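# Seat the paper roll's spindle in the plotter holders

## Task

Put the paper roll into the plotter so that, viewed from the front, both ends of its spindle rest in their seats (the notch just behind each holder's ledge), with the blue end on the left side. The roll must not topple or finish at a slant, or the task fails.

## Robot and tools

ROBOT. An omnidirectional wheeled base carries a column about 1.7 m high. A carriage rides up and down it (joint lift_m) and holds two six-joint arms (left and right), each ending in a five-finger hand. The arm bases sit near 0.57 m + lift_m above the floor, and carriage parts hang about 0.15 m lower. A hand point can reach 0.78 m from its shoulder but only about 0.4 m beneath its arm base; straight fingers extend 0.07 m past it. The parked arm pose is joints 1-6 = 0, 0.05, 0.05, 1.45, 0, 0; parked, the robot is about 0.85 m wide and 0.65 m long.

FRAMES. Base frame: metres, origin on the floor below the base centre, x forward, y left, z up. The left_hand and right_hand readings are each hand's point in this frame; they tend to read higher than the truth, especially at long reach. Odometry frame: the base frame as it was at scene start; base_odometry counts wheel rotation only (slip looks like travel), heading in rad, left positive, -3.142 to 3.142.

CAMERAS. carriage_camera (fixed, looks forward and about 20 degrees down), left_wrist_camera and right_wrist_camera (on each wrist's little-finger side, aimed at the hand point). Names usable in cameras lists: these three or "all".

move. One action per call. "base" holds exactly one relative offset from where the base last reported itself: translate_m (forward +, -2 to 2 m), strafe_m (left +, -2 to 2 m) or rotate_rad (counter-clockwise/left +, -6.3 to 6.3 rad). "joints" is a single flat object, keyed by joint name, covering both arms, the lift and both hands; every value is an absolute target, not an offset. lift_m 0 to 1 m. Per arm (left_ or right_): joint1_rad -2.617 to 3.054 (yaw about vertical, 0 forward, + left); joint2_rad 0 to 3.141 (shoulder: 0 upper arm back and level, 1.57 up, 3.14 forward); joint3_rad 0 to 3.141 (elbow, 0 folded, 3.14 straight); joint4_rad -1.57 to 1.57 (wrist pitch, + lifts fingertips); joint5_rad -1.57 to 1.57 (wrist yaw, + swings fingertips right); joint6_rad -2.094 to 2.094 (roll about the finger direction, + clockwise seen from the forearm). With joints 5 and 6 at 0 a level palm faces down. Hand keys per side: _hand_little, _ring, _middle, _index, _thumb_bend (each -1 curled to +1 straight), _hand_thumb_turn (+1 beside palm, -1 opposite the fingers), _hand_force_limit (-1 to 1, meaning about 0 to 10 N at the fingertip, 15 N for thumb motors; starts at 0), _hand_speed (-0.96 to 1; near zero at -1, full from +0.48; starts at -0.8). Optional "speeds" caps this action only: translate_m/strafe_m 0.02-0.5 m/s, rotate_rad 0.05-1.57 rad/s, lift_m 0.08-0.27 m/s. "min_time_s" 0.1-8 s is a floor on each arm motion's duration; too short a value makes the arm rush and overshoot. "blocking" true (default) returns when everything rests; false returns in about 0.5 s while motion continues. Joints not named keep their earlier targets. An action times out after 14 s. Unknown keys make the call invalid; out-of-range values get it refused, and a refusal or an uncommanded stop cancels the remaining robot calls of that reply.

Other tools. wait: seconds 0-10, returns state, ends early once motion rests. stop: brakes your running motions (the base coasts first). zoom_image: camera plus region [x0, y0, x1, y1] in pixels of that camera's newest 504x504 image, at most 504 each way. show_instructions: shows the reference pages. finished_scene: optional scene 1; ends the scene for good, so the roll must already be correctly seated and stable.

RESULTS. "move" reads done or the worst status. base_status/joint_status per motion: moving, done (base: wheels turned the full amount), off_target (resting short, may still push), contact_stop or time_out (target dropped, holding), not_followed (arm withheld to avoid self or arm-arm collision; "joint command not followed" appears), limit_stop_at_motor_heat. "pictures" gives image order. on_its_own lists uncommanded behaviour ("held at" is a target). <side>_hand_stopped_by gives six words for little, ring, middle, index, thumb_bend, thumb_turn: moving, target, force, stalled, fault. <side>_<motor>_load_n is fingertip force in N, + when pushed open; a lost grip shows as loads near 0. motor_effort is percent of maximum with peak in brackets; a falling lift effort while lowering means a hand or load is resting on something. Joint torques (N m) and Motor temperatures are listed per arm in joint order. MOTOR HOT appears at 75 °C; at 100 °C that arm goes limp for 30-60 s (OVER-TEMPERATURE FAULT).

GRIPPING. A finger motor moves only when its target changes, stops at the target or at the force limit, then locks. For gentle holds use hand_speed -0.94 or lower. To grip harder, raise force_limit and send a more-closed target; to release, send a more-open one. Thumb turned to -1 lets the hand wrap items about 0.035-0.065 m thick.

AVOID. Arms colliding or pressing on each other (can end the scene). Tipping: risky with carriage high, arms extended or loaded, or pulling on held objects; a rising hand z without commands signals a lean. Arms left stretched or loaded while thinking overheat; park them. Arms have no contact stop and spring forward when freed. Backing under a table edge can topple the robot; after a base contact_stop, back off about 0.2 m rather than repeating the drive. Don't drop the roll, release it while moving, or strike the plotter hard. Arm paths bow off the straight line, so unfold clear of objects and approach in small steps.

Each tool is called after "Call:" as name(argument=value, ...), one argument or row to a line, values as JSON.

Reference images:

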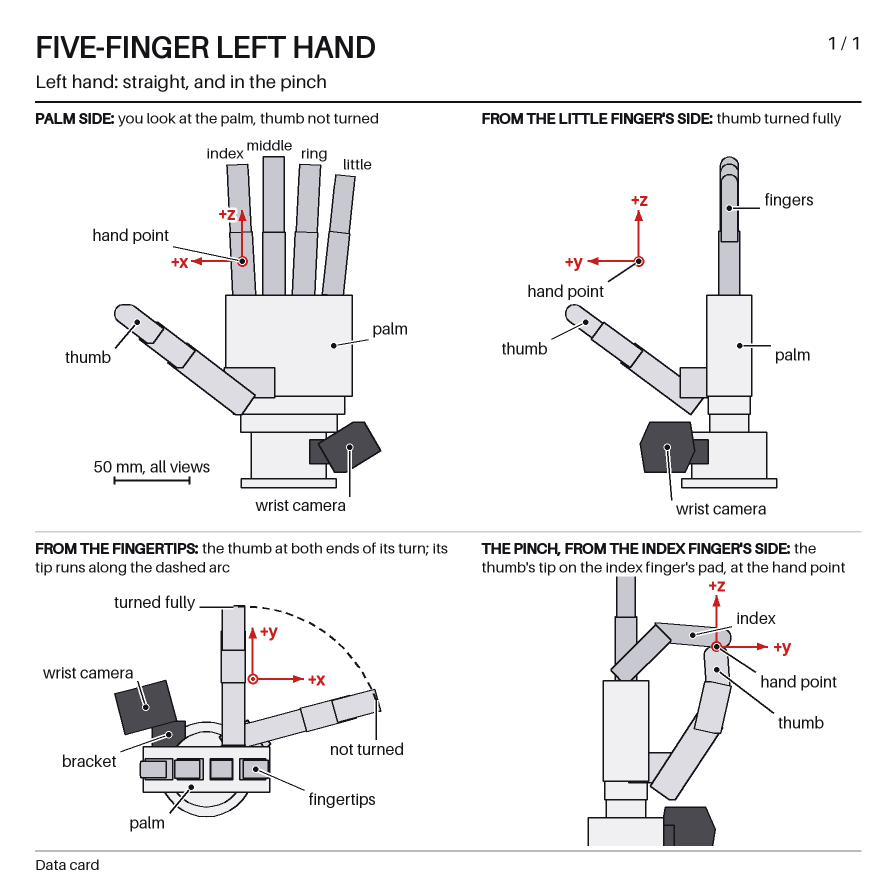

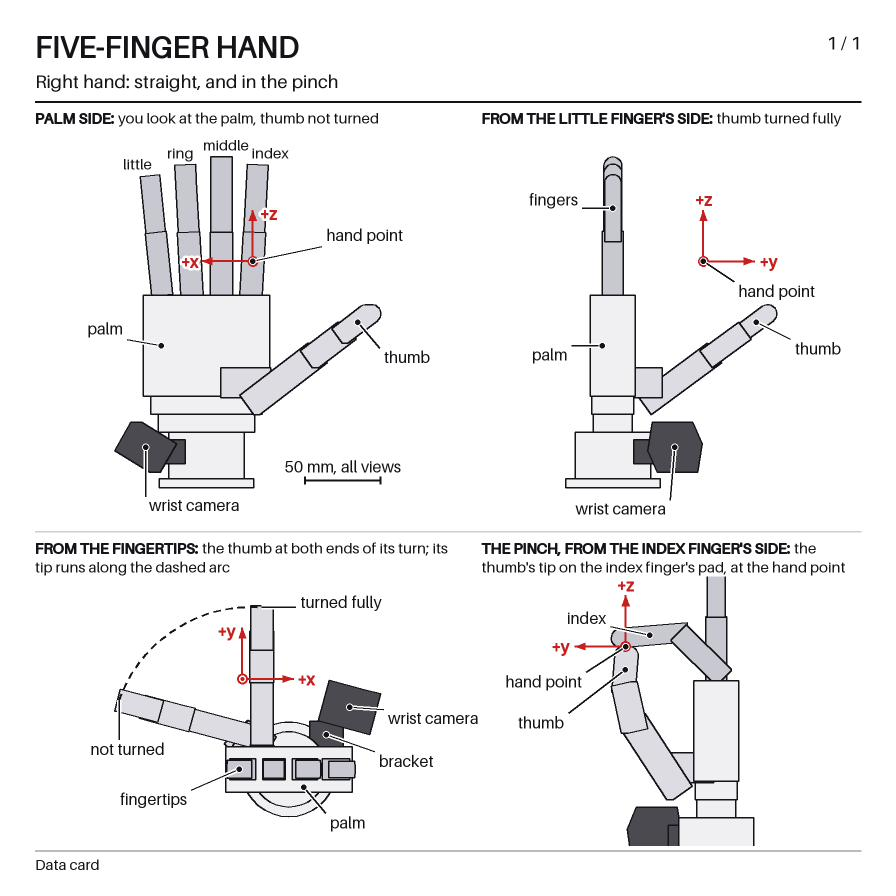

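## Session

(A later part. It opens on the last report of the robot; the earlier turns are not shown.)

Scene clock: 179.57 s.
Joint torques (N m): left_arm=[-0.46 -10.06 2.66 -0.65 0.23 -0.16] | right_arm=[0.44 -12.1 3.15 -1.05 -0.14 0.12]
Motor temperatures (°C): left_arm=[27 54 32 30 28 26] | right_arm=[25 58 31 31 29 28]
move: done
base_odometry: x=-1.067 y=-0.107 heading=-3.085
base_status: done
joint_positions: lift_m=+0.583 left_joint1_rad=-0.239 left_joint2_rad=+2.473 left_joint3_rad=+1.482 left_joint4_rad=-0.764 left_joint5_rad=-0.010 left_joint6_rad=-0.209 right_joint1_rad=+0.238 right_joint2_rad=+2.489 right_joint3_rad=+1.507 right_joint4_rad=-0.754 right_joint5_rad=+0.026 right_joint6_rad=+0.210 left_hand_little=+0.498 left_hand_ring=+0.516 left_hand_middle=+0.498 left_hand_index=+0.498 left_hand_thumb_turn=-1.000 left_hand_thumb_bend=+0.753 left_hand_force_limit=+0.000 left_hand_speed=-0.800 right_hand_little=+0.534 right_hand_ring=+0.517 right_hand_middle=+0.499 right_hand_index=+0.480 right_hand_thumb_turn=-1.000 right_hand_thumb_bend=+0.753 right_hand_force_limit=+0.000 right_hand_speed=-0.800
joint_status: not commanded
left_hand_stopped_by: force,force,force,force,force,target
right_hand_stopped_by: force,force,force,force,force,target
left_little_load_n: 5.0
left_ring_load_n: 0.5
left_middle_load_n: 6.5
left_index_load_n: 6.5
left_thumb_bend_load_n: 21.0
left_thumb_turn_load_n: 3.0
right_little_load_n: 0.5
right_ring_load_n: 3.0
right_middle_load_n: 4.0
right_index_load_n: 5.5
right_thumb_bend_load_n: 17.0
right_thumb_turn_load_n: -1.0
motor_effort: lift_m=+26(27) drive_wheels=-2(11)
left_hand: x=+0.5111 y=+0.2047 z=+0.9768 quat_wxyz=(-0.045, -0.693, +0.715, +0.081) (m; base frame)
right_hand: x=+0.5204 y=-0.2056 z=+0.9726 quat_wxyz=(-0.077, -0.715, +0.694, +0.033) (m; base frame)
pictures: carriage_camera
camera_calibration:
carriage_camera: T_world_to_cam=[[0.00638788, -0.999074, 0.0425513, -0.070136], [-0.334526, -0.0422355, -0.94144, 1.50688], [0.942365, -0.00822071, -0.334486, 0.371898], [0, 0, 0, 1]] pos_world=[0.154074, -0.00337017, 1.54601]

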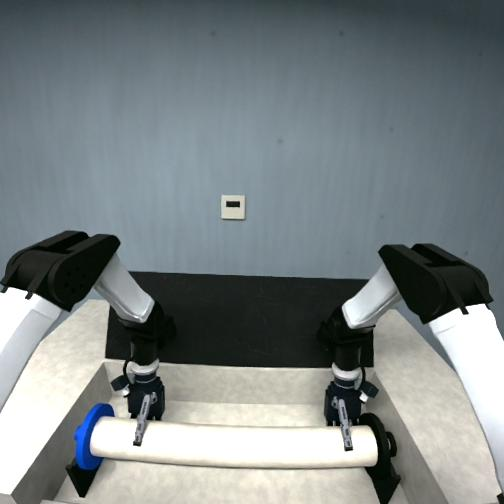

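Call:
move(
  joints={"lift_m": 0.596},
  speeds={"lift_m": 0.08},
  cameras=[],
)

Call:
move(
  base={"translate_m": -0.007},
  speeds={"translate_m": 0.03},
  cameras=["carriage_camera"],
)

Call:
zoom_image(
  camera="carriage_camera",
  region=[350, 414, 410, 474],
)

Scene clock: 181.47 s.
Joint torques (N m): left_arm=[-0.42 -11.02 2.97 -0.99 0.24 -0.12] | right_arm=[0.51 -12.77 4.4 -1.42 -0.13 0.08]
Motor temperatures (°C): left_arm=[27 54 32 30 28 26] | right_arm=[25 58 31 31 29 28]
move: done
base_odometry: x=-1.067 y=-0.107 heading=-3.085
base_status: not commanded
joint_positions: lift_m=+0.596 left_joint1_rad=-0.239 left_joint2_rad=+2.488 left_joint3_rad=+1.475 left_joint4_rad=-0.727 left_joint5_rad=-0.010 left_joint6_rad=-0.209 right_joint1_rad=+0.238 right_joint2_rad=+2.497 right_joint3_rad=+1.496 right_joint4_rad=-0.722 right_joint5_rad=+0.030 right_joint6_rad=+0.210 left_hand_little=+0.498 left_hand_ring=+0.516 left_hand_middle=+0.498 left_hand_index=+0.498 left_hand_thumb_turn=-1.000 left_hand_thumb_bend=+0.753 left_hand_force_limit=+0.000 left_hand_speed=-0.800 right_hand_little=+0.534 right_hand_ring=+0.517 right_hand_middle=+0.499 right_hand_index=+0.480 right_hand_thumb_turn=-1.000 right_hand_thumb_bend=+0.753 right_hand_force_limit=+0.000 right_hand_speed=-0.800
joint_status: all done
left_hand_stopped_by: force,force,force,force,force,target
right_hand_stopped_by: force,force,force,force,force,target
left_little_load_n: 8.0
left_ring_load_n: 1.5
left_middle_load_n: 9.0
left_index_load_n: 8.0
left_thumb_bend_load_n: 20.0
left_thumb_turn_load_n: 2.0
right_little_load_n: 0.0
right_ring_load_n: 3.5
right_middle_load_n: 6.5
right_index_load_n: 8.0
right_thumb_bend_load_n: 15.5
right_thumb_turn_load_n: 1.5
motor_effort: lift_m=+32(35) drive_wheels=+0(2)
left_hand: x=+0.5133 y=+0.2042 z=+0.9806 quat_wxyz=(-0.041, -0.694, +0.715, +0.075) (m; base frame)
right_hand: x=+0.5218 y=-0.2061 z=+0.9784 quat_wxyz=(-0.073, -0.716, +0.694, +0.028) (m; base frame)
pictures: none
No camera images: "cameras" was empty.

Scene clock: 182.13 s.
Joint torques (N m): left_arm=[-0.61 -11.23 3.14 -1.03 0.23 -0.15] | right_arm=[0.49 -12.85 4.3 -1.56 -0.18 0.11]
Motor temperatures (°C): left_arm=[27 54 32 30 28 26] | right_arm=[25 58 31 31 29 28]
move: done
base_odometry: x=-1.060 y=-0.107 heading=-3.085
base_status: done
joint_positions: lift_m=+0.596 left_joint1_rad=-0.239 left_joint2_rad=+2.488 left_joint3_rad=+1.475 left_joint4_rad=-0.717 left_joint5_rad=-0.013 left_joint6_rad=-0.209 right_joint1_rad=+0.238 right_joint2_rad=+2.497 right_joint3_rad=+1.496 right_joint4_rad=-0.706 right_joint5_rad=+0.033 right_joint6_rad=+0.210 left_hand_little=+0.498 left_hand_ring=+0.516 left_hand_middle=+0.498 left_hand_index=+0.498 left_hand_thumb_turn=-1.000 left_hand_thumb_bend=+0.753 left_hand_force_limit=+0.000 left_hand_speed=-0.800 right_hand_little=+0.534 right_hand_ring=+0.517 right_hand_middle=+0.499 right_hand_index=+0.480 right_hand_thumb_turn=-1.000 right_hand_thumb_bend=+0.753 right_hand_force_limit=+0.000 right_hand_speed=-0.800
joint_status: not commanded
left_hand_stopped_by: force,force,force,force,force,target
right_hand_stopped_by: force,force,force,force,force,target
left_little_load_n: 6.0
left_ring_load_n: 0.5
left_middle_load_n: 8.5
left_index_load_n: 8.5
left_thumb_bend_load_n: 20.0
left_thumb_turn_load_n: 3.0
right_little_load_n: 0.5
right_ring_load_n: 3.5
right_middle_load_n: 5.5
right_index_load_n: 7.5
right_thumb_bend_load_n: 15.5
right_thumb_turn_load_n: 0.0
motor_effort: lift_m=+32(32) drive_wheels=-3(11)
left_hand: x=+0.5160 y=+0.2041 z=+0.9795 quat_wxyz=(-0.037, -0.694, +0.716, +0.071) (m; base frame)
right_hand: x=+0.5260 y=-0.2057 z=+0.9768 quat_wxyz=(-0.066, -0.716, +0.694, +0.022) (m; base frame)
pictures: carriage_camera
camera_calibration:
carriage_camera: T_world_to_cam=[[0.00638788, -0.999074, 0.0425513, -0.0706679], [-0.334526, -0.0422355, -0.94144, 1.51864], [0.942365, -0.00822071, -0.334486, 0.376079], [0, 0, 0, 1]] pos_world=[0.154074, -0.00337017, 1.55851]

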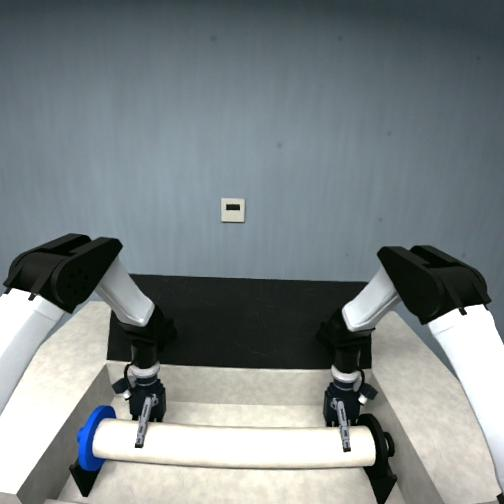

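Scaled by 8.400 from the camera's 504x504 image, which has a finer 720x720 frame.

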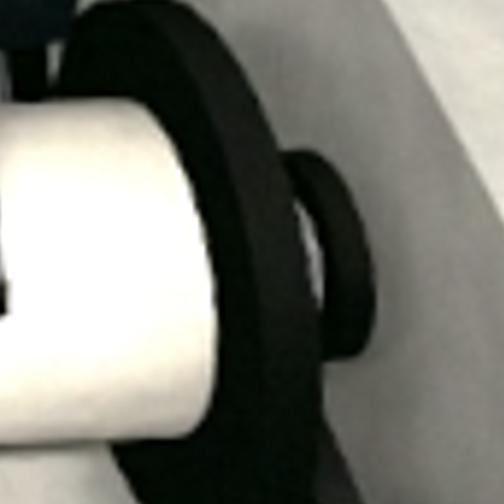

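Call:
zoom_image(
  camera="carriage_camera",
  region=[60, 400, 120, 504],
)

Call:
zoom_image(
  camera="carriage_camera",
  region=[350, 400, 410, 504],
)

Call:
zoom_image(
  camera="carriage_camera",
  region=[370, 414, 400, 444],
)

Scaled by 4.846 from the camera's 504x504 image, which has a finer 720x720 frame.

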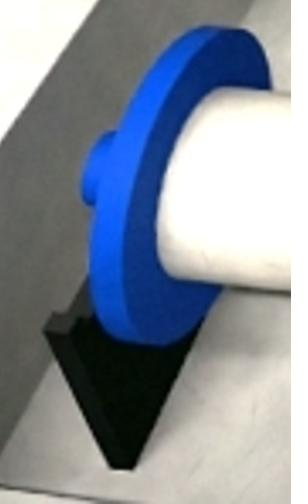

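Scaled by 4.846 from the camera's 504x504 image, which has a finer 720x720 frame.

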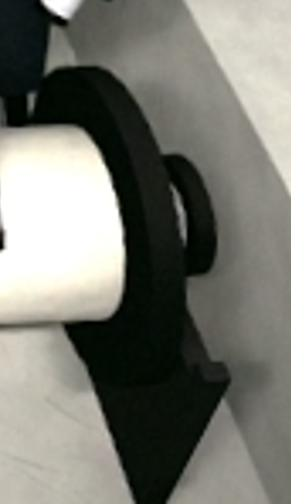

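Scaled by 16.800 from the camera's 504x504 image, which has a finer 720x720 frame.

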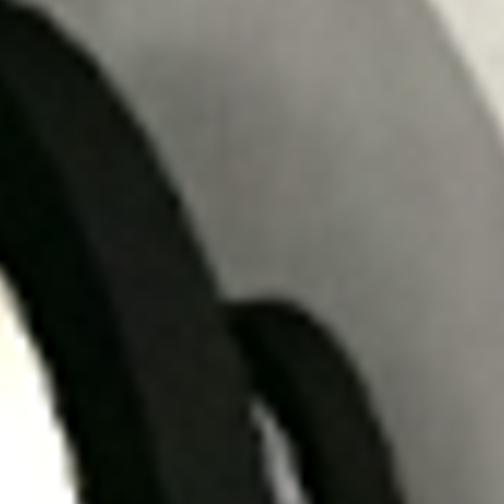

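Call:
move(
  base={"translate_m": 0.009},
  speeds={"translate_m": 0.03},
  cameras=[],
)

Call:
move(
  joints={"lift_m": 0.583},
  speeds={"lift_m": 0.08},
  cameras=["carriage_camera"],
)

Call:
zoom_image(
  camera="carriage_camera",
  region=[60, 400, 120, 504],
)

Call:
zoom_image(
  camera="carriage_camera",
  region=[350, 414, 410, 474],
)

Scene clock: 186.50 s.
Joint torques (N m): left_arm=[-0.53 -11 3.21 -0.98 0.25 -0.16] | right_arm=[0.43 -12.74 4.31 -1.42 -0.16 0.09]
Motor temperatures (°C): left_arm=[27 53 32 30 28 26] | right_arm=[25 57 31 32 29 28]
move: done
base_odometry: x=-1.069 y=-0.107 heading=-3.085
base_status: done
joint_positions: lift_m=+0.596 left_joint1_rad=-0.239 left_joint2_rad=+2.488 left_joint3_rad=+1.473 left_joint4_rad=-0.728 left_joint5_rad=-0.013 left_joint6_rad=-0.210 right_joint1_rad=+0.238 right_joint2_rad=+2.497 right_joint3_rad=+1.496 right_joint4_rad=-0.723 right_joint5_rad=+0.032 right_joint6_rad=+0.210 left_hand_little=+0.498 left_hand_ring=+0.516 left_hand_middle=+0.498 left_hand_index=+0.498 left_hand_thumb_turn=-1.000 left_hand_thumb_bend=+0.753 left_hand_force_limit=+0.000 left_hand_speed=-0.800 right_hand_little=+0.534 right_hand_ring=+0.517 right_hand_middle=+0.499 right_hand_index=+0.480 right_hand_thumb_turn=-1.000 right_hand_thumb_bend=+0.753 right_hand_force_limit=+0.000 right_hand_speed=-0.800
joint_status: not commanded
left_hand_stopped_by: force,force,force,force,force,target
right_hand_stopped_by: force,force,force,force,force,target
left_little_load_n: 7.5
left_ring_load_n: 1.0
left_middle_load_n: 9.0
left_index_load_n: 8.0
left_thumb_bend_load_n: 20.0
left_thumb_turn_load_n: 2.0
right_little_load_n: 0.5
right_ring_load_n: 3.5
right_middle_load_n: 6.0
right_index_load_n: 8.0
right_thumb_bend_load_n: 15.5
right_thumb_turn_load_n: 0.5
motor_effort: lift_m=+32(32) drive_wheels=+1(12)
left_hand: x=+0.5124 y=+0.2050 z=+0.9803 quat_wxyz=(-0.040, -0.694, +0.715, +0.076) (m; base frame)
right_hand: x=+0.5217 y=-0.2066 z=+0.9784 quat_wxyz=(-0.074, -0.716, +0.694, +0.027) (m; base frame)
pictures: none
No camera images: "cameras" was empty.

Scene clock: 187.03 s.
Joint torques (N m): left_arm=[-0.47 -9.85 2.81 -0.74 0.24 -0.12] | right_arm=[0.61 -12.03 3.62 -1.05 -0.12 0.11]
Motor temperatures (°C): left_arm=[27 53 32 30 28 26] | right_arm=[25 57 31 32 29 28]
move: done
base_odometry: x=-1.069 y=-0.107 heading=-3.085
base_status: not commanded
joint_positions: lift_m=+0.583 left_joint1_rad=-0.239 left_joint2_rad=+2.472 left_joint3_rad=+1.478 left_joint4_rad=-0.763 left_joint5_rad=-0.011 left_joint6_rad=-0.210 right_joint1_rad=+0.237 right_joint2_rad=+2.489 right_joint3_rad=+1.504 right_joint4_rad=-0.754 right_joint5_rad=+0.023 right_joint6_rad=+0.209 left_hand_little=+0.498 left_hand_ring=+0.515 left_hand_middle=+0.498 left_hand_index=+0.498 left_hand_thumb_turn=-1.000 left_hand_thumb_bend=+0.753 left_hand_force_limit=+0.000 left_hand_speed=-0.800 right_hand_little=+0.534 right_hand_ring=+0.517 right_hand_middle=+0.498 right_hand_index=+0.480 right_hand_thumb_turn=-1.000 right_hand_thumb_bend=+0.753 right_hand_force_limit=+0.000 right_hand_speed=-0.800
joint_status: all done
left_hand_stopped_by: force,force,force,force,force,target
right_hand_stopped_by: force,force,force,force,force,target
left_little_load_n: 4.5
left_ring_load_n: 0.0
left_middle_load_n: 6.0
left_index_load_n: 6.0
left_thumb_bend_load_n: 21.5
left_thumb_turn_load_n: 3.5
right_little_load_n: 0.5
right_ring_load_n: 3.0
right_middle_load_n: 4.0
right_index_load_n: 5.5
right_thumb_bend_load_n: 17.0
right_thumb_turn_load_n: -0.5
motor_effort: lift_m=+26(28) drive_wheels=-2(3)
left_hand: x=+0.5098 y=+0.2053 z=+0.9765 quat_wxyz=(-0.045, -0.693, +0.714, +0.082) (m; base frame)
right_hand: x=+0.5195 y=-0.2059 z=+0.9725 quat_wxyz=(-0.077, -0.715, +0.694, +0.035) (m; base frame)
pictures: carriage_camera
camera_calibration:
carriage_camera: T_world_to_cam=[[0.00638788, -0.999074, 0.0425513, -0.0701402], [-0.334526, -0.0422355, -0.94144, 1.50697], [0.942365, -0.00822071, -0.334486, 0.371931], [0, 0, 0, 1]] pos_world=[0.154074, -0.00337017, 1.54611]

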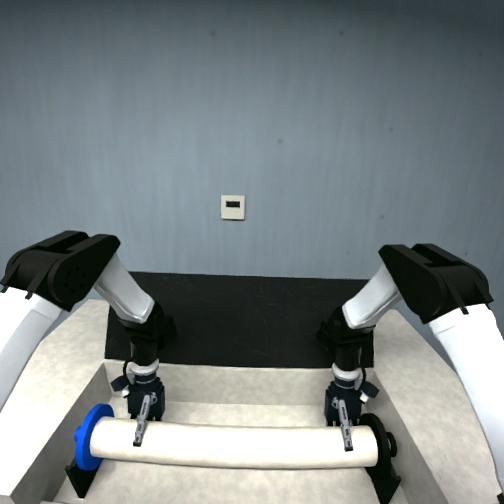

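Scaled by 4.846 from the camera's 504x504 image, which has a finer 720x720 frame.

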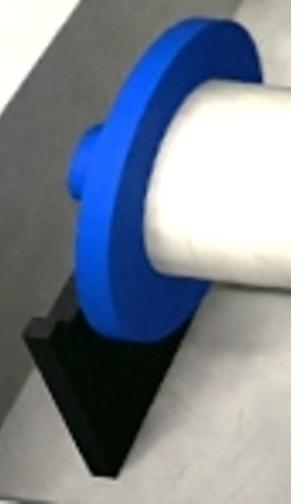

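Scaled by 8.400 from the camera's 504x504 image, which has a finer 720x720 frame.

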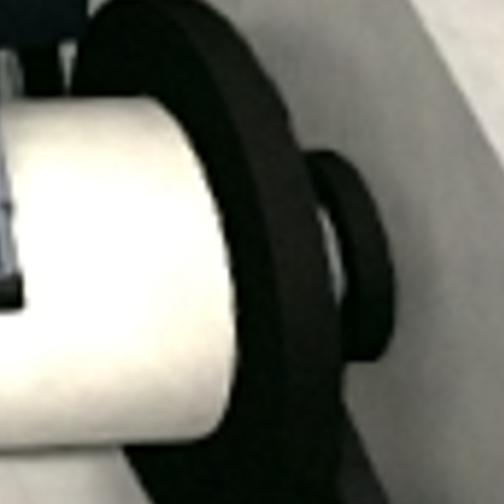

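Call:
move(
  joints={"left_joint2_rad": 2.47, "left_joint3_rad": 1.475, "left_joint4_rad": -0.765, "right_joint2_rad": 2.487, "right_joint3_rad": 1.502, "right_joint4_rad": -0.755},
  min_time_s=1.0,
  cameras=[],
)

Call:
move(
  joints={"left_hand_little": 1, "left_hand_ring": 1, "left_hand_middle": 1, "left_hand_index": 1, "left_hand_thumb_bend": 1, "right_hand_little": 1, "right_hand_ring": 1, "right_hand_middle": 1, "right_hand_index": 1, "right_hand_thumb_bend": 1},
  cameras=["all"],
)

Call:
zoom_image(
  camera="carriage_camera",
  region=[60, 384, 180, 504],
)

Call:
zoom_image(
  camera="carriage_camera",
  region=[300, 384, 420, 504],
)

Scene clock: 191.03 s.
Joint torques (N m): left_arm=[-0.64 -9.83 3.32 -0.1 0.22 -0.13] | right_arm=[0.72 -10.51 3.63 -0.26 -0.11 0.11]
Motor temperatures (°C): left_arm=[27 53 32 30 28 26] | right_arm=[25 57 30 31 29 28]
move: done
base_odometry: x=-1.069 y=-0.107 heading=-3.085
base_status: not commanded
joint_positions: lift_m=+0.583 left_joint1_rad=-0.239 left_joint2_rad=+2.472 left_joint3_rad=+1.478 left_joint4_rad=-0.759 left_joint5_rad=-0.011 left_joint6_rad=-0.210 right_joint1_rad=+0.237 right_joint2_rad=+2.489 right_joint3_rad=+1.504 right_joint4_rad=-0.751 right_joint5_rad=+0.023 right_joint6_rad=+0.209 left_hand_little=+0.498 left_hand_ring=+0.515 left_hand_middle=+0.498 left_hand_index=+0.498 left_hand_thumb_turn=-1.000 left_hand_thumb_bend=+0.753 left_hand_force_limit=+0.000 left_hand_speed=-0.800 right_hand_little=+0.534 right_hand_ring=+0.517 right_hand_middle=+0.498 right_hand_index=+0.480 right_hand_thumb_turn=-1.000 right_hand_thumb_bend=+0.753 right_hand_force_limit=+0.000 right_hand_speed=-0.800
joint_status: all done
left_hand_stopped_by: force,force,force,force,force,target
right_hand_stopped_by: force,force,force,force,force,target
left_little_load_n: 4.0
left_ring_load_n: 0.0
left_middle_load_n: 5.5
left_index_load_n: 6.0
left_thumb_bend_load_n: 22.0
left_thumb_turn_load_n: 3.5
right_little_load_n: 0.0
right_ring_load_n: 2.5
right_middle_load_n: 3.5
right_index_load_n: 5.5
right_thumb_bend_load_n: 17.0
right_thumb_turn_load_n: -0.5
motor_effort: lift_m=+26(26) drive_wheels=-2(2)
left_hand: x=+0.5108 y=+0.2050 z=+0.9761 quat_wxyz=(-0.044, -0.694, +0.714, +0.080) (m; base frame)
right_hand: x=+0.5204 y=-0.2057 z=+0.9722 quat_wxyz=(-0.076, -0.715, +0.694, +0.034) (m; base frame)
pictures: none
No camera images: "cameras" was empty.

Scene clock: 192.47 s.
Joint torques (N m): left_arm=[-0.44 -9.66 3.21 -0.08 0.2 -0.11] | right_arm=[0.64 -10.44 3.79 -0.18 0.02 0.11]
Motor temperatures (°C): left_arm=[27 53 32 30 28 26] | right_arm=[25 57 31 31 29 28]
move: done
base_odometry: x=-1.069 y=-0.107 heading=-3.085
base_status: not commanded
joint_positions: lift_m=+0.583 left_joint1_rad=-0.239 left_joint2_rad=+2.471 left_joint3_rad=+1.478 left_joint4_rad=-0.762 left_joint5_rad=-0.010 left_joint6_rad=-0.212 right_joint1_rad=+0.237 right_joint2_rad=+2.489 right_joint3_rad=+1.503 right_joint4_rad=-0.756 right_joint5_rad=+0.008 right_joint6_rad=+0.209 left_hand_little=+1.000 left_hand_ring=+1.000 left_hand_middle=+1.000 left_hand_index=+1.000 left_hand_thumb_turn=-1.000 left_hand_thumb_bend=+1.000 left_hand_force_limit=+0.000 left_hand_speed=-0.800 right_hand_little=+1.000 right_hand_ring=+1.000 right_hand_middle=+1.000 right_hand_index=+1.000 right_hand_thumb_turn=-1.000 right_hand_thumb_bend=+1.000 right_hand_force_limit=+0.000 right_hand_speed=-0.800
joint_status: all done
left_hand_stopped_by: target,target,target,target,target,target
right_hand_stopped_by: target,target,target,target,target,target
left_little_load_n: 0.0
left_ring_load_n: 0.0
left_middle_load_n: 0.0
left_index_load_n: 0.0
left_thumb_bend_load_n: 0.0
left_thumb_turn_load_n: 0.0
right_little_load_n: 0.0
right_ring_load_n: 0.0
right_middle_load_n: 0.0
right_index_load_n: 0.5
right_thumb_bend_load_n: 0.0
right_thumb_turn_load_n: 0.0
motor_effort: lift_m=+27(27) drive_wheels=+0(2)
left_hand: x=+0.5103 y=+0.2047 z=+0.9768 quat_wxyz=(-0.045, -0.694, +0.714, +0.081) (m; base frame)
right_hand: x=+0.5179 y=-0.2032 z=+0.9731 quat_wxyz=(-0.074, -0.714, +0.695, +0.042) (m; base frame)
pictures: carriage_camera, left_wrist_camera, right_wrist_camera
camera_calibration:
carriage_camera: T_world_to_cam=[[0.00638788, -0.999074, 0.0425513, -0.070136], [-0.334526, -0.0422355, -0.94144, 1.50688], [0.942365, -0.00822071, -0.334486, 0.371898], [0, 0, 0, 1]] pos_world=[0.154074, -0.00337017, 1.54601]
left_wrist_camera: T_world_to_cam=[[0.934242, -0.320443, -0.156552, -0.261597], [-0.194214, -0.825285, 0.530269, -0.251046], [-0.299121, -0.464995, -0.833251, 1.17898], [0, 0, 0, 1]] pos_world=[0.548295, 0.257206, 1.07455]
right_wrist_camera: T_world_to_cam=[[-0.941671, -0.294623, 0.162642, 0.27016], [-0.166775, 0.828312, 0.534869, -0.272254], [-0.292303, 0.476546, -0.829134, 1.17134], [0, 0, 0, 1]] pos_world=[0.551384, -0.253093, 1.07288]

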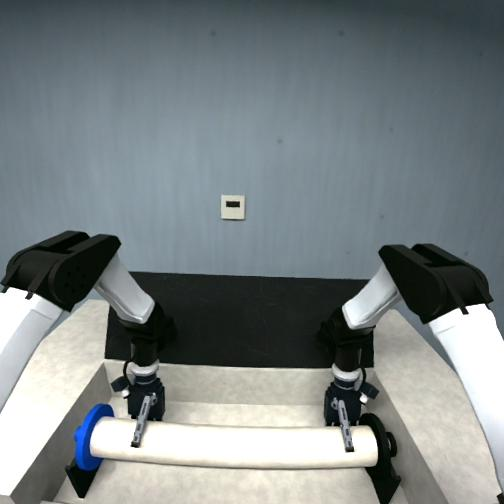

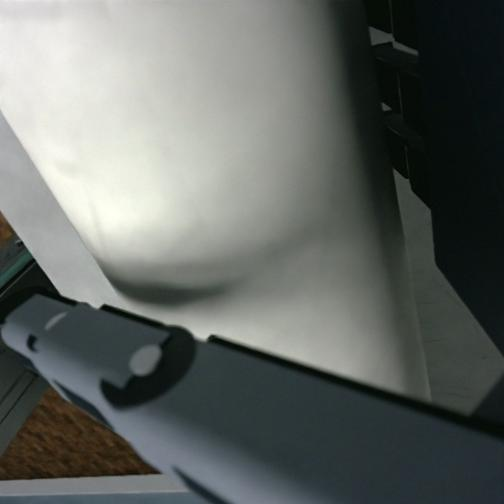

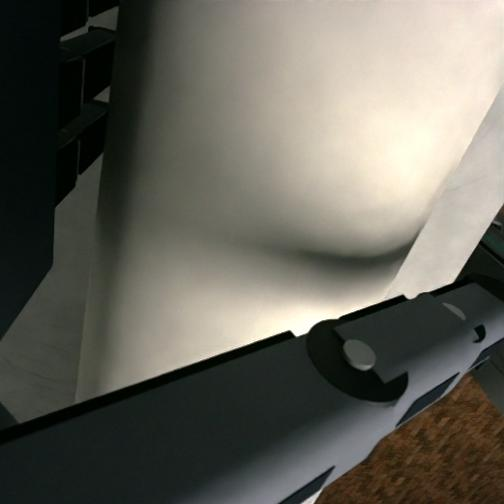

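Scaled by 4.200 from the camera's 504x504 image, which has a finer 720x720 frame.

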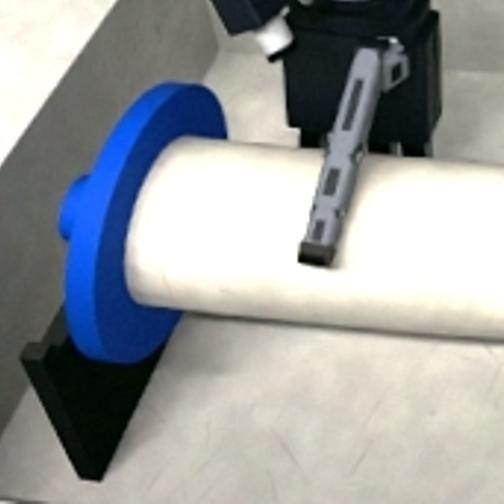

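Scaled by 4.200 from the camera's 504x504 image, which has a finer 720x720 frame.

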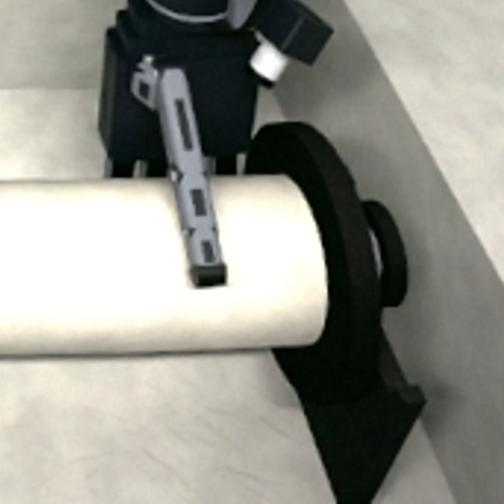

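Call:
move(
  joints={"lift_m": 0.598},
  speeds={"lift_m": 0.08},
  cameras=["carriage_camera"],
)

Call:
zoom_image(
  camera="carriage_camera",
  region=[60, 384, 180, 504],
)

Call:
zoom_image(
  camera="carriage_camera",
  region=[300, 384, 420, 504],
)

Scene clock: 193.33 s.
Joint torques (N m): left_arm=[-0.43 -9.63 3.47 -0.07 0.23 -0.14] | right_arm=[0.59 -10.48 3.97 -0.2 0 0.12]
Motor temperatures (°C): left_arm=[27 52 32 29 28 26] | right_arm=[25 57 31 31 28 28]
move: done
base_odometry: x=-1.069 y=-0.107 heading=-3.085
base_status: not commanded
joint_positions: lift_m=+0.598 left_joint1_rad=-0.239 left_joint2_rad=+2.471 left_joint3_rad=+1.478 left_joint4_rad=-0.762 left_joint5_rad=-0.010 left_joint6_rad=-0.212 right_joint1_rad=+0.237 right_joint2_rad=+2.491 right_joint3_rad=+1.502 right_joint4_rad=-0.755 right_joint5_rad=+0.008 right_joint6_rad=+0.209 left_hand_little=+1.000 left_hand_ring=+1.000 left_hand_middle=+1.000 left_hand_index=+1.000 left_hand_thumb_turn=-1.000 left_hand_thumb_bend=+1.000 left_hand_force_limit=+0.000 left_hand_speed=-0.800 right_hand_little=+1.000 right_hand_ring=+1.000 right_hand_middle=+1.000 right_hand_index=+1.000 right_hand_thumb_turn=-1.000 right_hand_thumb_bend=+1.000 right_hand_force_limit=+0.000 right_hand_speed=-0.800
joint_status: all done
left_hand_stopped_by: target,target,target,target,target,target
right_hand_stopped_by: target,target,target,target,target,target
left_little_load_n: 0.0
left_ring_load_n: 0.0
left_middle_load_n: 0.0
left_index_load_n: 0.0
left_thumb_bend_load_n: 0.0
left_thumb_turn_load_n: 0.0
right_little_load_n: -0.5
right_ring_load_n: 0.0
right_middle_load_n: 0.0
right_index_load_n: 0.0
right_thumb_bend_load_n: 0.0
right_thumb_turn_load_n: 0.0
motor_effort: lift_m=+28(35) drive_wheels=+1(1)
left_hand: x=+0.5103 y=+0.2047 z=+0.9916 quat_wxyz=(-0.045, -0.694, +0.714, +0.081) (m; base frame)
right_hand: x=+0.5175 y=-0.2033 z=+0.9873 quat_wxyz=(-0.075, -0.714, +0.694, +0.042) (m; base frame)
pictures: carriage_camera
camera_calibration:
carriage_camera: T_world_to_cam=[[0.00638788, -0.999074, 0.0425513, -0.0707657], [-0.334526, -0.0422355, -0.94144, 1.52081], [0.942365, -0.00822071, -0.334486, 0.376848], [0, 0, 0, 1]] pos_world=[0.154074, -0.00337017, 1.56081]

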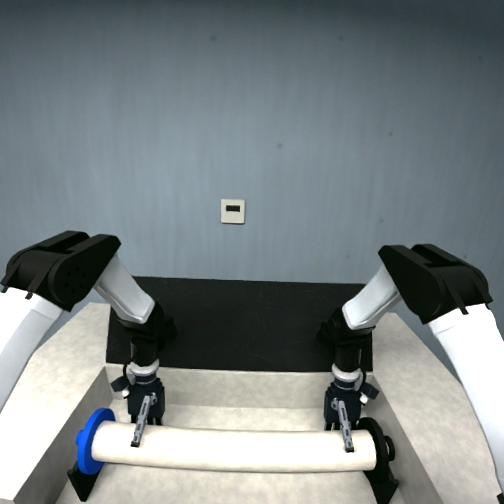

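Scaled by 4.200 from the camera's 504x504 image, which has a finer 720x720 frame.

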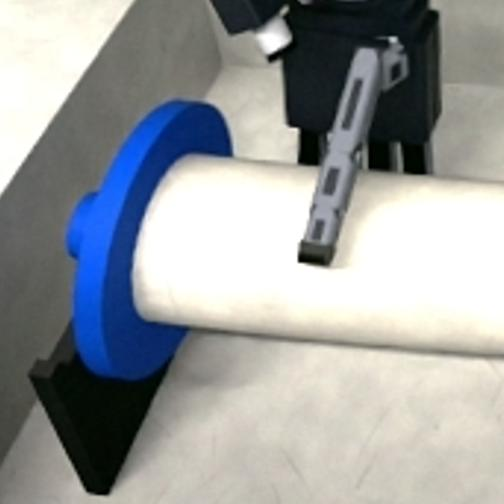

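Scaled by 4.200 from the camera's 504x504 image, which has a finer 720x720 frame.

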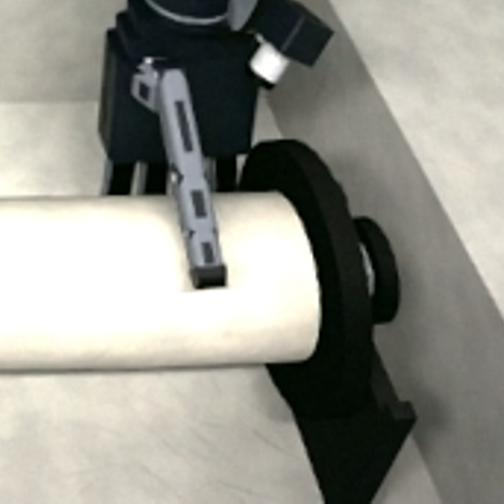

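Call:
move(
  joints={"lift_m": 0.613},
  speeds={"lift_m": 0.08},
  cameras=[],
)

Call:
move(
  base={"translate_m": 0.014},
  speeds={"translate_m": 0.04},
  cameras=["all"],
)

Scene clock: 194.10 s.
Joint torques (N m): left_arm=[-0.57 -9.78 3.43 -0.06 0.22 -0.09] | right_arm=[0.59 -10.63 3.95 -0.2 0.01 0.1]
Motor temperatures (°C): left_arm=[27 52 32 29 28 26] | right_arm=[25 56 31 31 28 28]
move: done
base_odometry: x=-1.069 y=-0.107 heading=-3.085
base_status: not commanded
joint_positions: lift_m=+0.613 left_joint1_rad=-0.239 left_joint2_rad=+2.471 left_joint3_rad=+1.478 left_joint4_rad=-0.762 left_joint5_rad=-0.010 left_joint6_rad=-0.212 right_joint1_rad=+0.237 right_joint2_rad=+2.492 right_joint3_rad=+1.502 right_joint4_rad=-0.754 right_joint5_rad=+0.008 right_joint6_rad=+0.209 left_hand_little=+1.000 left_hand_ring=+1.000 left_hand_middle=+1.000 left_hand_index=+1.000 left_hand_thumb_turn=-1.000 left_hand_thumb_bend=+1.000 left_hand_force_limit=+0.000 left_hand_speed=-0.800 right_hand_little=+1.000 right_hand_ring=+1.000 right_hand_middle=+1.000 right_hand_index=+1.000 right_hand_thumb_turn=-1.000 right_hand_thumb_bend=+1.000 right_hand_force_limit=+0.000 right_hand_speed=-0.800
joint_status: all done
left_hand_stopped_by: target,target,target,target,target,target
right_hand_stopped_by: target,target,target,target,target,target
left_little_load_n: 0.0
left_ring_load_n: 0.0
left_middle_load_n: 0.0
left_index_load_n: 0.0
left_thumb_bend_load_n: -0.5
left_thumb_turn_load_n: 0.0
right_little_load_n: 0.0
right_ring_load_n: 0.5
right_middle_load_n: 0.0
right_index_load_n: 0.0
right_thumb_bend_load_n: 0.0
right_thumb_turn_load_n: 0.0
motor_effort: lift_m=+28(34) drive_wheels=+1(2)
left_hand: x=+0.5103 y=+0.2047 z=+1.0066 quat_wxyz=(-0.045, -0.694, +0.714, +0.081) (m; base frame)
right_hand: x=+0.5171 y=-0.2034 z=+1.0019 quat_wxyz=(-0.075, -0.714, +0.694, +0.043) (m; base frame)
pictures: none
No camera images: "cameras" was empty.

Scene clock: 195.00 s.
Joint torques (N m): left_arm=[-0.59 -9.74 3.34 -0.07 0.21 -0.11] | right_arm=[0.68 -10.74 3.9 -0.21 0.02 0.13]
Motor temperatures (°C): left_arm=[27 52 32 29 27 26] | right_arm=[25 56 31 31 28 28]
move: done
base_odometry: x=-1.083 y=-0.108 heading=-3.085
base_status: done
joint_positions: lift_m=+0.613 left_joint1_rad=-0.239 left_joint2_rad=+2.471 left_joint3_rad=+1.478 left_joint4_rad=-0.763 left_joint5_rad=-0.010 left_joint6_rad=-0.212 right_joint1_rad=+0.237 right_joint2_rad=+2.492 right_joint3_rad=+1.502 right_joint4_rad=-0.754 right_joint5_rad=+0.008 right_joint6_rad=+0.209 left_hand_little=+1.000 left_hand_ring=+1.000 left_hand_middle=+1.000 left_hand_index=+1.000 left_hand_thumb_turn=-1.000 left_hand_thumb_bend=+1.000 left_hand_force_limit=+0.000 left_hand_speed=-0.800 right_hand_little=+1.000 right_hand_ring=+1.000 right_hand_middle=+1.000 right_hand_index=+1.000 right_hand_thumb_turn=-1.000 right_hand_thumb_bend=+1.000 right_hand_force_limit=+0.000 right_hand_speed=-0.800
joint_status: not commanded
left_hand_stopped_by: target,target,target,target,target,target
right_hand_stopped_by: target,target,target,target,target,target
left_little_load_n: 0.0
left_ring_load_n: 0.0
left_middle_load_n: 0.0
left_index_load_n: 0.0
left_thumb_bend_load_n: 0.0
left_thumb_turn_load_n: 0.0
right_little_load_n: 0.0
right_ring_load_n: 0.0
right_middle_load_n: 0.0
right_index_load_n: 0.0
right_thumb_bend_load_n: 0.0
right_thumb_turn_load_n: 0.0
motor_effort: lift_m=+28(28) drive_wheels=-3(11)
left_hand: x=+0.5101 y=+0.2048 z=+1.0067 quat_wxyz=(-0.045, -0.694, +0.714, +0.081) (m; base frame)
right_hand: x=+0.5172 y=-0.2034 z=+1.0019 quat_wxyz=(-0.075, -0.714, +0.694, +0.043) (m; base frame)
pictures: carriage_camera, left_wrist_camera, right_wrist_camera
camera_calibration:
carriage_camera: T_world_to_cam=[[0.00638788, -0.999074, 0.0425513, -0.071404], [-0.334526, -0.0422355, -0.94144, 1.53493], [0.942365, -0.00822071, -0.334486, 0.381865], [0, 0, 0, 1]] pos_world=[0.154074, -0.00337017, 1.57581]
left_wrist_camera: T_world_to_cam=[[0.934123, -0.320416, -0.157313, -0.255924], [-0.19382, -0.825388, 0.530253, -0.267092], [-0.299746, -0.464832, -0.833117, 1.20401], [0, 0, 0, 1]] pos_world=[0.548195, 0.257206, 1.10445]
right_wrist_camera: T_world_to_cam=[[-0.941367, -0.294565, 0.164499, 0.262794], [-0.165805, 0.828543, 0.534814, -0.288022], [-0.293832, 0.476181, -0.828803, 1.19543], [0, 0, 0, 1]] pos_world=[0.550886, -0.253193, 1.10158]

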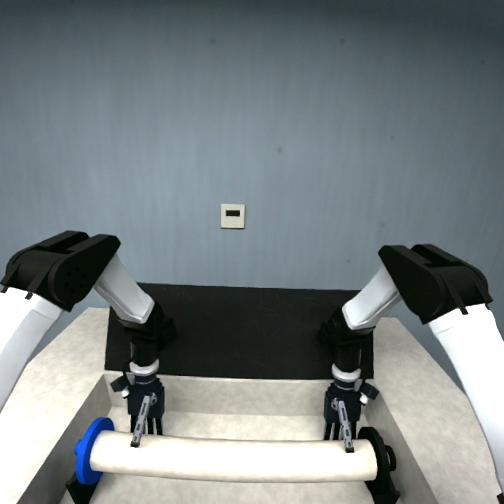

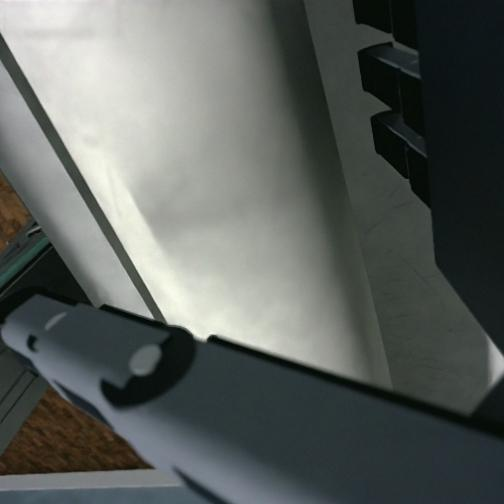

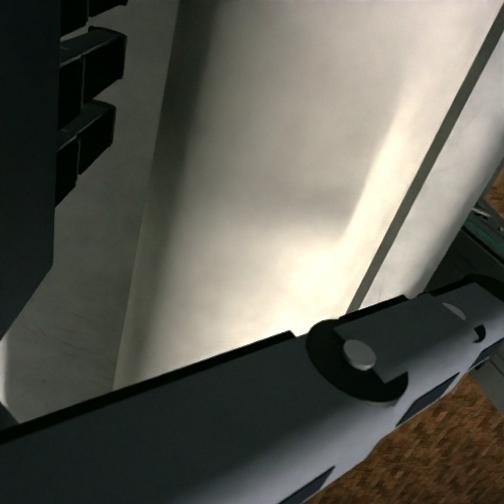

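Clearance visible between fingers and roll. Raise fully.

Call:
move(
  joints={"lift_m": 0.66},
  speeds={"lift_m": 0.1},
  cameras=["all"],
)

Scene clock: 196.10 s.
Joint torques (N m): left_arm=[-0.51 -9.74 3.3 -0.08 0.21 -0.1] | right_arm=[0.66 -10.8 3.9 -0.24 0 0.11]
Motor temperatures (°C): left_arm=[27 52 32 29 27 26] | right_arm=[25 56 30 31 28 28]
move: done
base_odometry: x=-1.083 y=-0.108 heading=-3.085
base_status: not commanded
joint_positions: lift_m=+0.660 left_joint1_rad=-0.239 left_joint2_rad=+2.471 left_joint3_rad=+1.478 left_joint4_rad=-0.763 left_joint5_rad=-0.010 left_joint6_rad=-0.212 right_joint1_rad=+0.237 right_joint2_rad=+2.492 right_joint3_rad=+1.501 right_joint4_rad=-0.754 right_joint5_rad=+0.008 right_joint6_rad=+0.209 left_hand_little=+1.000 left_hand_ring=+1.000 left_hand_middle=+1.000 left_hand_index=+1.000 left_hand_thumb_turn=-1.000 left_hand_thumb_bend=+1.000 left_hand_force_limit=+0.000 left_hand_speed=-0.800 right_hand_little=+1.000 right_hand_ring=+1.000 right_hand_middle=+1.000 right_hand_index=+1.000 right_hand_thumb_turn=-1.000 right_hand_thumb_bend=+1.000 right_hand_force_limit=+0.000 right_hand_speed=-0.800
joint_status: all done
left_hand_stopped_by: target,target,target,target,target,target
right_hand_stopped_by: target,target,target,target,target,target
left_little_load_n: -0.5
left_ring_load_n: 0.5
left_middle_load_n: 0.0
left_index_load_n: 0.0
left_thumb_bend_load_n: -0.5
left_thumb_turn_load_n: 0.0
right_little_load_n: 0.0
right_ring_load_n: 0.0
right_middle_load_n: 0.0
right_index_load_n: 0.0
right_thumb_bend_load_n: 0.0
right_thumb_turn_load_n: 0.0
motor_effort: lift_m=+28(34) drive_wheels=-3(6)
left_hand: x=+0.5102 y=+0.2048 z=+1.0537 quat_wxyz=(-0.045, -0.694, +0.714, +0.081) (m; base frame)
right_hand: x=+0.5167 y=-0.2034 z=+1.0486 quat_wxyz=(-0.076, -0.714, +0.694, +0.043) (m; base frame)
pictures: carriage_camera, left_wrist_camera, right_wrist_camera
camera_calibration:
carriage_camera: T_world_to_cam=[[0.00638788, -0.999074, 0.0425513, -0.0734082], [-0.334526, -0.0422355, -0.94144, 1.57927], [0.942365, -0.00822071, -0.334486, 0.39762], [0, 0, 0, 1]] pos_world=[0.154074, -0.00337017, 1.62291]
left_wrist_camera: T_world_to_cam=[[0.934179, -0.320443, -0.156924, -0.249002], [-0.194032, -0.825331, 0.530264, -0.291925], [-0.299434, -0.464913, -0.833184, 1.2431], [0, 0, 0, 1]] pos_world=[0.548195, 0.257206, 1.15145]
right_wrist_camera: T_world_to_cam=[[-0.941119, -0.294513, 0.166003, 0.252857], [-0.164921, 0.828577, 0.535033, -0.313713], [-0.295121, 0.476153, -0.828361, 1.23426], [0, 0, 0, 1]] pos_world=[0.550488, -0.253293, 1.14829]

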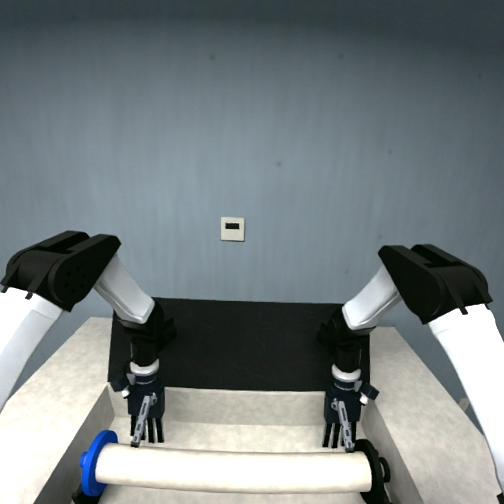

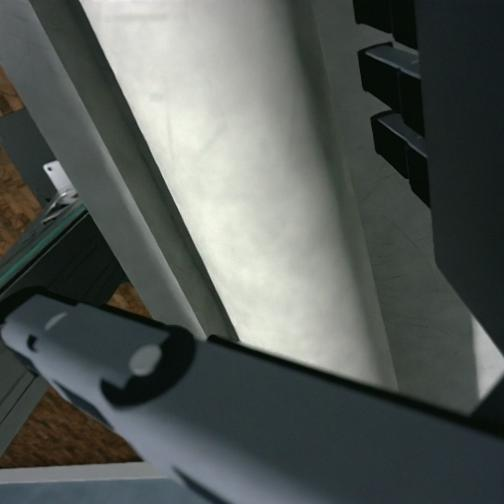

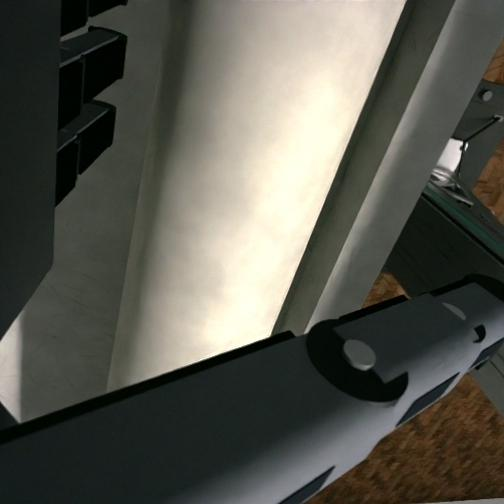

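Call:
move(
  joints={"lift_m": 0.8},
  cameras=[],
)

Call:
move(
  base={"translate_m": -0.25},
  speeds={"translate_m": 0.2},
  cameras=["carriage_camera"],
)

Call:
zoom_image(
  camera="carriage_camera",
  region=[70, 340, 230, 500],
)

Call:
zoom_image(
  camera="carriage_camera",
  region=[270, 340, 430, 500],
)

Scene clock: 197.60 s.
Joint torques (N m): left_arm=[-0.42 -9.73 3.28 -0.07 0.23 -0.11] | right_arm=[0.64 -10.89 4.14 -0.22 0.03 0.11]
Motor temperatures (°C): left_arm=[27 52 32 29 27 26] | right_arm=[25 55 30 31 28 28]
move: done
base_odometry: x=-1.083 y=-0.108 heading=-3.085
base_status: not commanded
joint_positions: lift_m=+0.800 left_joint1_rad=-0.239 left_joint2_rad=+2.471 left_joint3_rad=+1.478 left_joint4_rad=-0.764 left_joint5_rad=-0.010 left_joint6_rad=-0.212 right_joint1_rad=+0.237 right_joint2_rad=+2.494 right_joint3_rad=+1.501 right_joint4_rad=-0.754 right_joint5_rad=+0.008 right_joint6_rad=+0.209 left_hand_little=+1.000 left_hand_ring=+1.000 left_hand_middle=+1.000 left_hand_index=+1.000 left_hand_thumb_turn=-1.000 left_hand_thumb_bend=+1.000 left_hand_force_limit=+0.000 left_hand_speed=-0.800 right_hand_little=+1.000 right_hand_ring=+1.000 right_hand_middle=+1.000 right_hand_index=+1.000 right_hand_thumb_turn=-1.000 right_hand_thumb_bend=+1.000 right_hand_force_limit=+0.000 right_hand_speed=-0.800
joint_status: all done
left_hand_stopped_by: target,target,target,target,target,target
right_hand_stopped_by: target,target,target,target,target,target
left_little_load_n: 0.0
left_ring_load_n: 0.0
left_middle_load_n: 0.0
left_index_load_n: 0.0
left_thumb_bend_load_n: 0.0
left_thumb_turn_load_n: 0.0
right_little_load_n: 0.0
right_ring_load_n: 0.0
right_middle_load_n: 0.0
right_index_load_n: 0.0
right_thumb_bend_load_n: -0.5
right_thumb_turn_load_n: 0.0
motor_effort: lift_m=+28(35) drive_wheels=+4(4)
left_hand: x=+0.5100 y=+0.2048 z=+1.1937 quat_wxyz=(-0.045, -0.694, +0.714, +0.081) (m; base frame)
right_hand: x=+0.5161 y=-0.2036 z=+1.1883 quat_wxyz=(-0.077, -0.714, +0.694, +0.044) (m; base frame)
pictures: none
No camera images: "cameras" was empty.

Scene clock: 200.07 s.
Joint torques (N m): left_arm=[-0.51 -9.65 3.25 -0.08 0.21 -0.17] | right_arm=[0.51 -10.77 4.03 -0.22 0.04 0.12]
Motor temperatures (°C): left_arm=[27 51 32 29 27 26] | right_arm=[25 55 30 31 28 28]
move: done
base_odometry: x=-0.834 y=-0.094 heading=-3.085
base_status: done
joint_positions: lift_m=+0.800 left_joint1_rad=-0.240 left_joint2_rad=+2.471 left_joint3_rad=+1.478 left_joint4_rad=-0.764 left_joint5_rad=-0.010 left_joint6_rad=-0.212 right_joint1_rad=+0.237 right_joint2_rad=+2.494 right_joint3_rad=+1.501 right_joint4_rad=-0.753 right_joint5_rad=+0.007 right_joint6_rad=+0.209 left_hand_little=+1.000 left_hand_ring=+1.000 left_hand_middle=+1.000 left_hand_index=+1.000 left_hand_thumb_turn=-1.000 left_hand_thumb_bend=+1.000 left_hand_force_limit=+0.000 left_hand_speed=-0.800 right_hand_little=+1.000 right_hand_ring=+1.000 right_hand_middle=+1.000 right_hand_index=+1.000 right_hand_thumb_turn=-1.000 right_hand_thumb_bend=+1.000 right_hand_force_limit=+0.000 right_hand_speed=-0.800
joint_status: not commanded
left_hand_stopped_by: target,target,target,target,target,target
right_hand_stopped_by: target,target,target,target,target,target
left_little_load_n: 0.0
left_ring_load_n: 0.0
left_middle_load_n: 0.0
left_index_load_n: 0.0
left_thumb_bend_load_n: 0.0
left_thumb_turn_load_n: 0.0
right_little_load_n: 0.0
right_ring_load_n: 0.0
right_middle_load_n: 0.0
right_index_load_n: 0.0
right_thumb_bend_load_n: 0.0
right_thumb_turn_load_n: 0.0
motor_effort: lift_m=+28(29) drive_wheels=+2(13)
left_hand: x=+0.5099 y=+0.2045 z=+1.1937 quat_wxyz=(-0.045, -0.694, +0.714, +0.081) (m; base frame)
right_hand: x=+0.5163 y=-0.2034 z=+1.1882 quat_wxyz=(-0.076, -0.714, +0.694, +0.044) (m; base frame)
pictures: carriage_camera
camera_calibration:
carriage_camera: T_world_to_cam=[[0.00638788, -0.999074, 0.0425513, -0.0793611], [-0.334526, -0.0422355, -0.94144, 1.71098], [0.942365, -0.00822071, -0.334486, 0.444414], [0, 0, 0, 1]] pos_world=[0.154074, -0.00337017, 1.76281]

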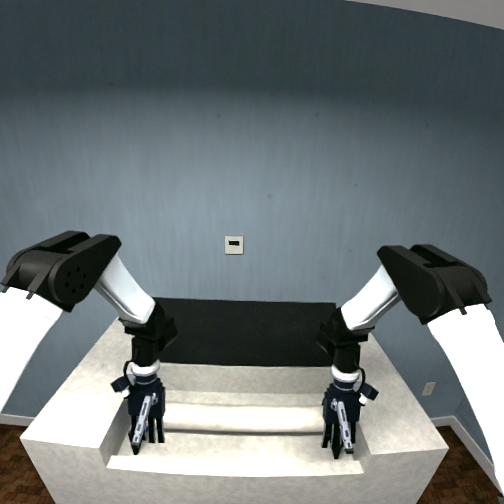

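Scaled by 3.150 from the camera's 504x504 image, which has a finer 720x720 frame.

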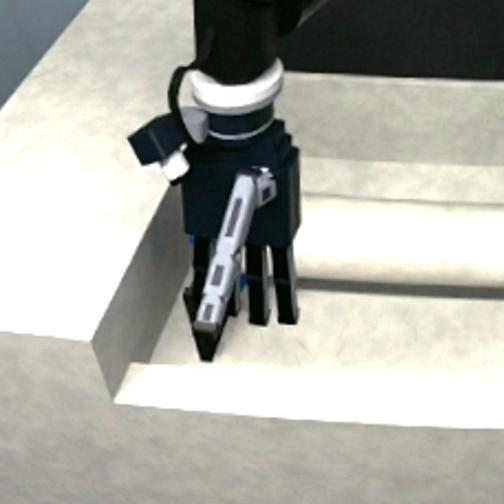

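Scaled by 3.150 from the camera's 504x504 image, which has a finer 720x720 frame.

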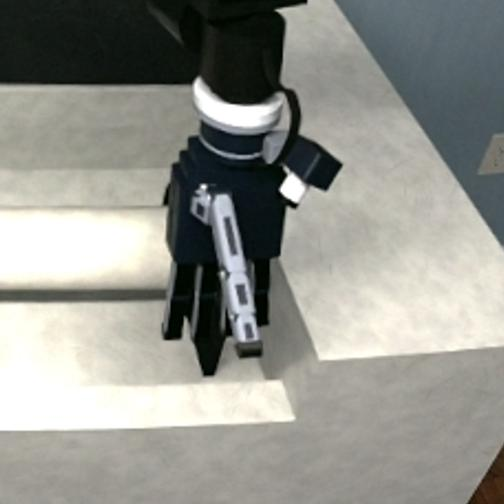

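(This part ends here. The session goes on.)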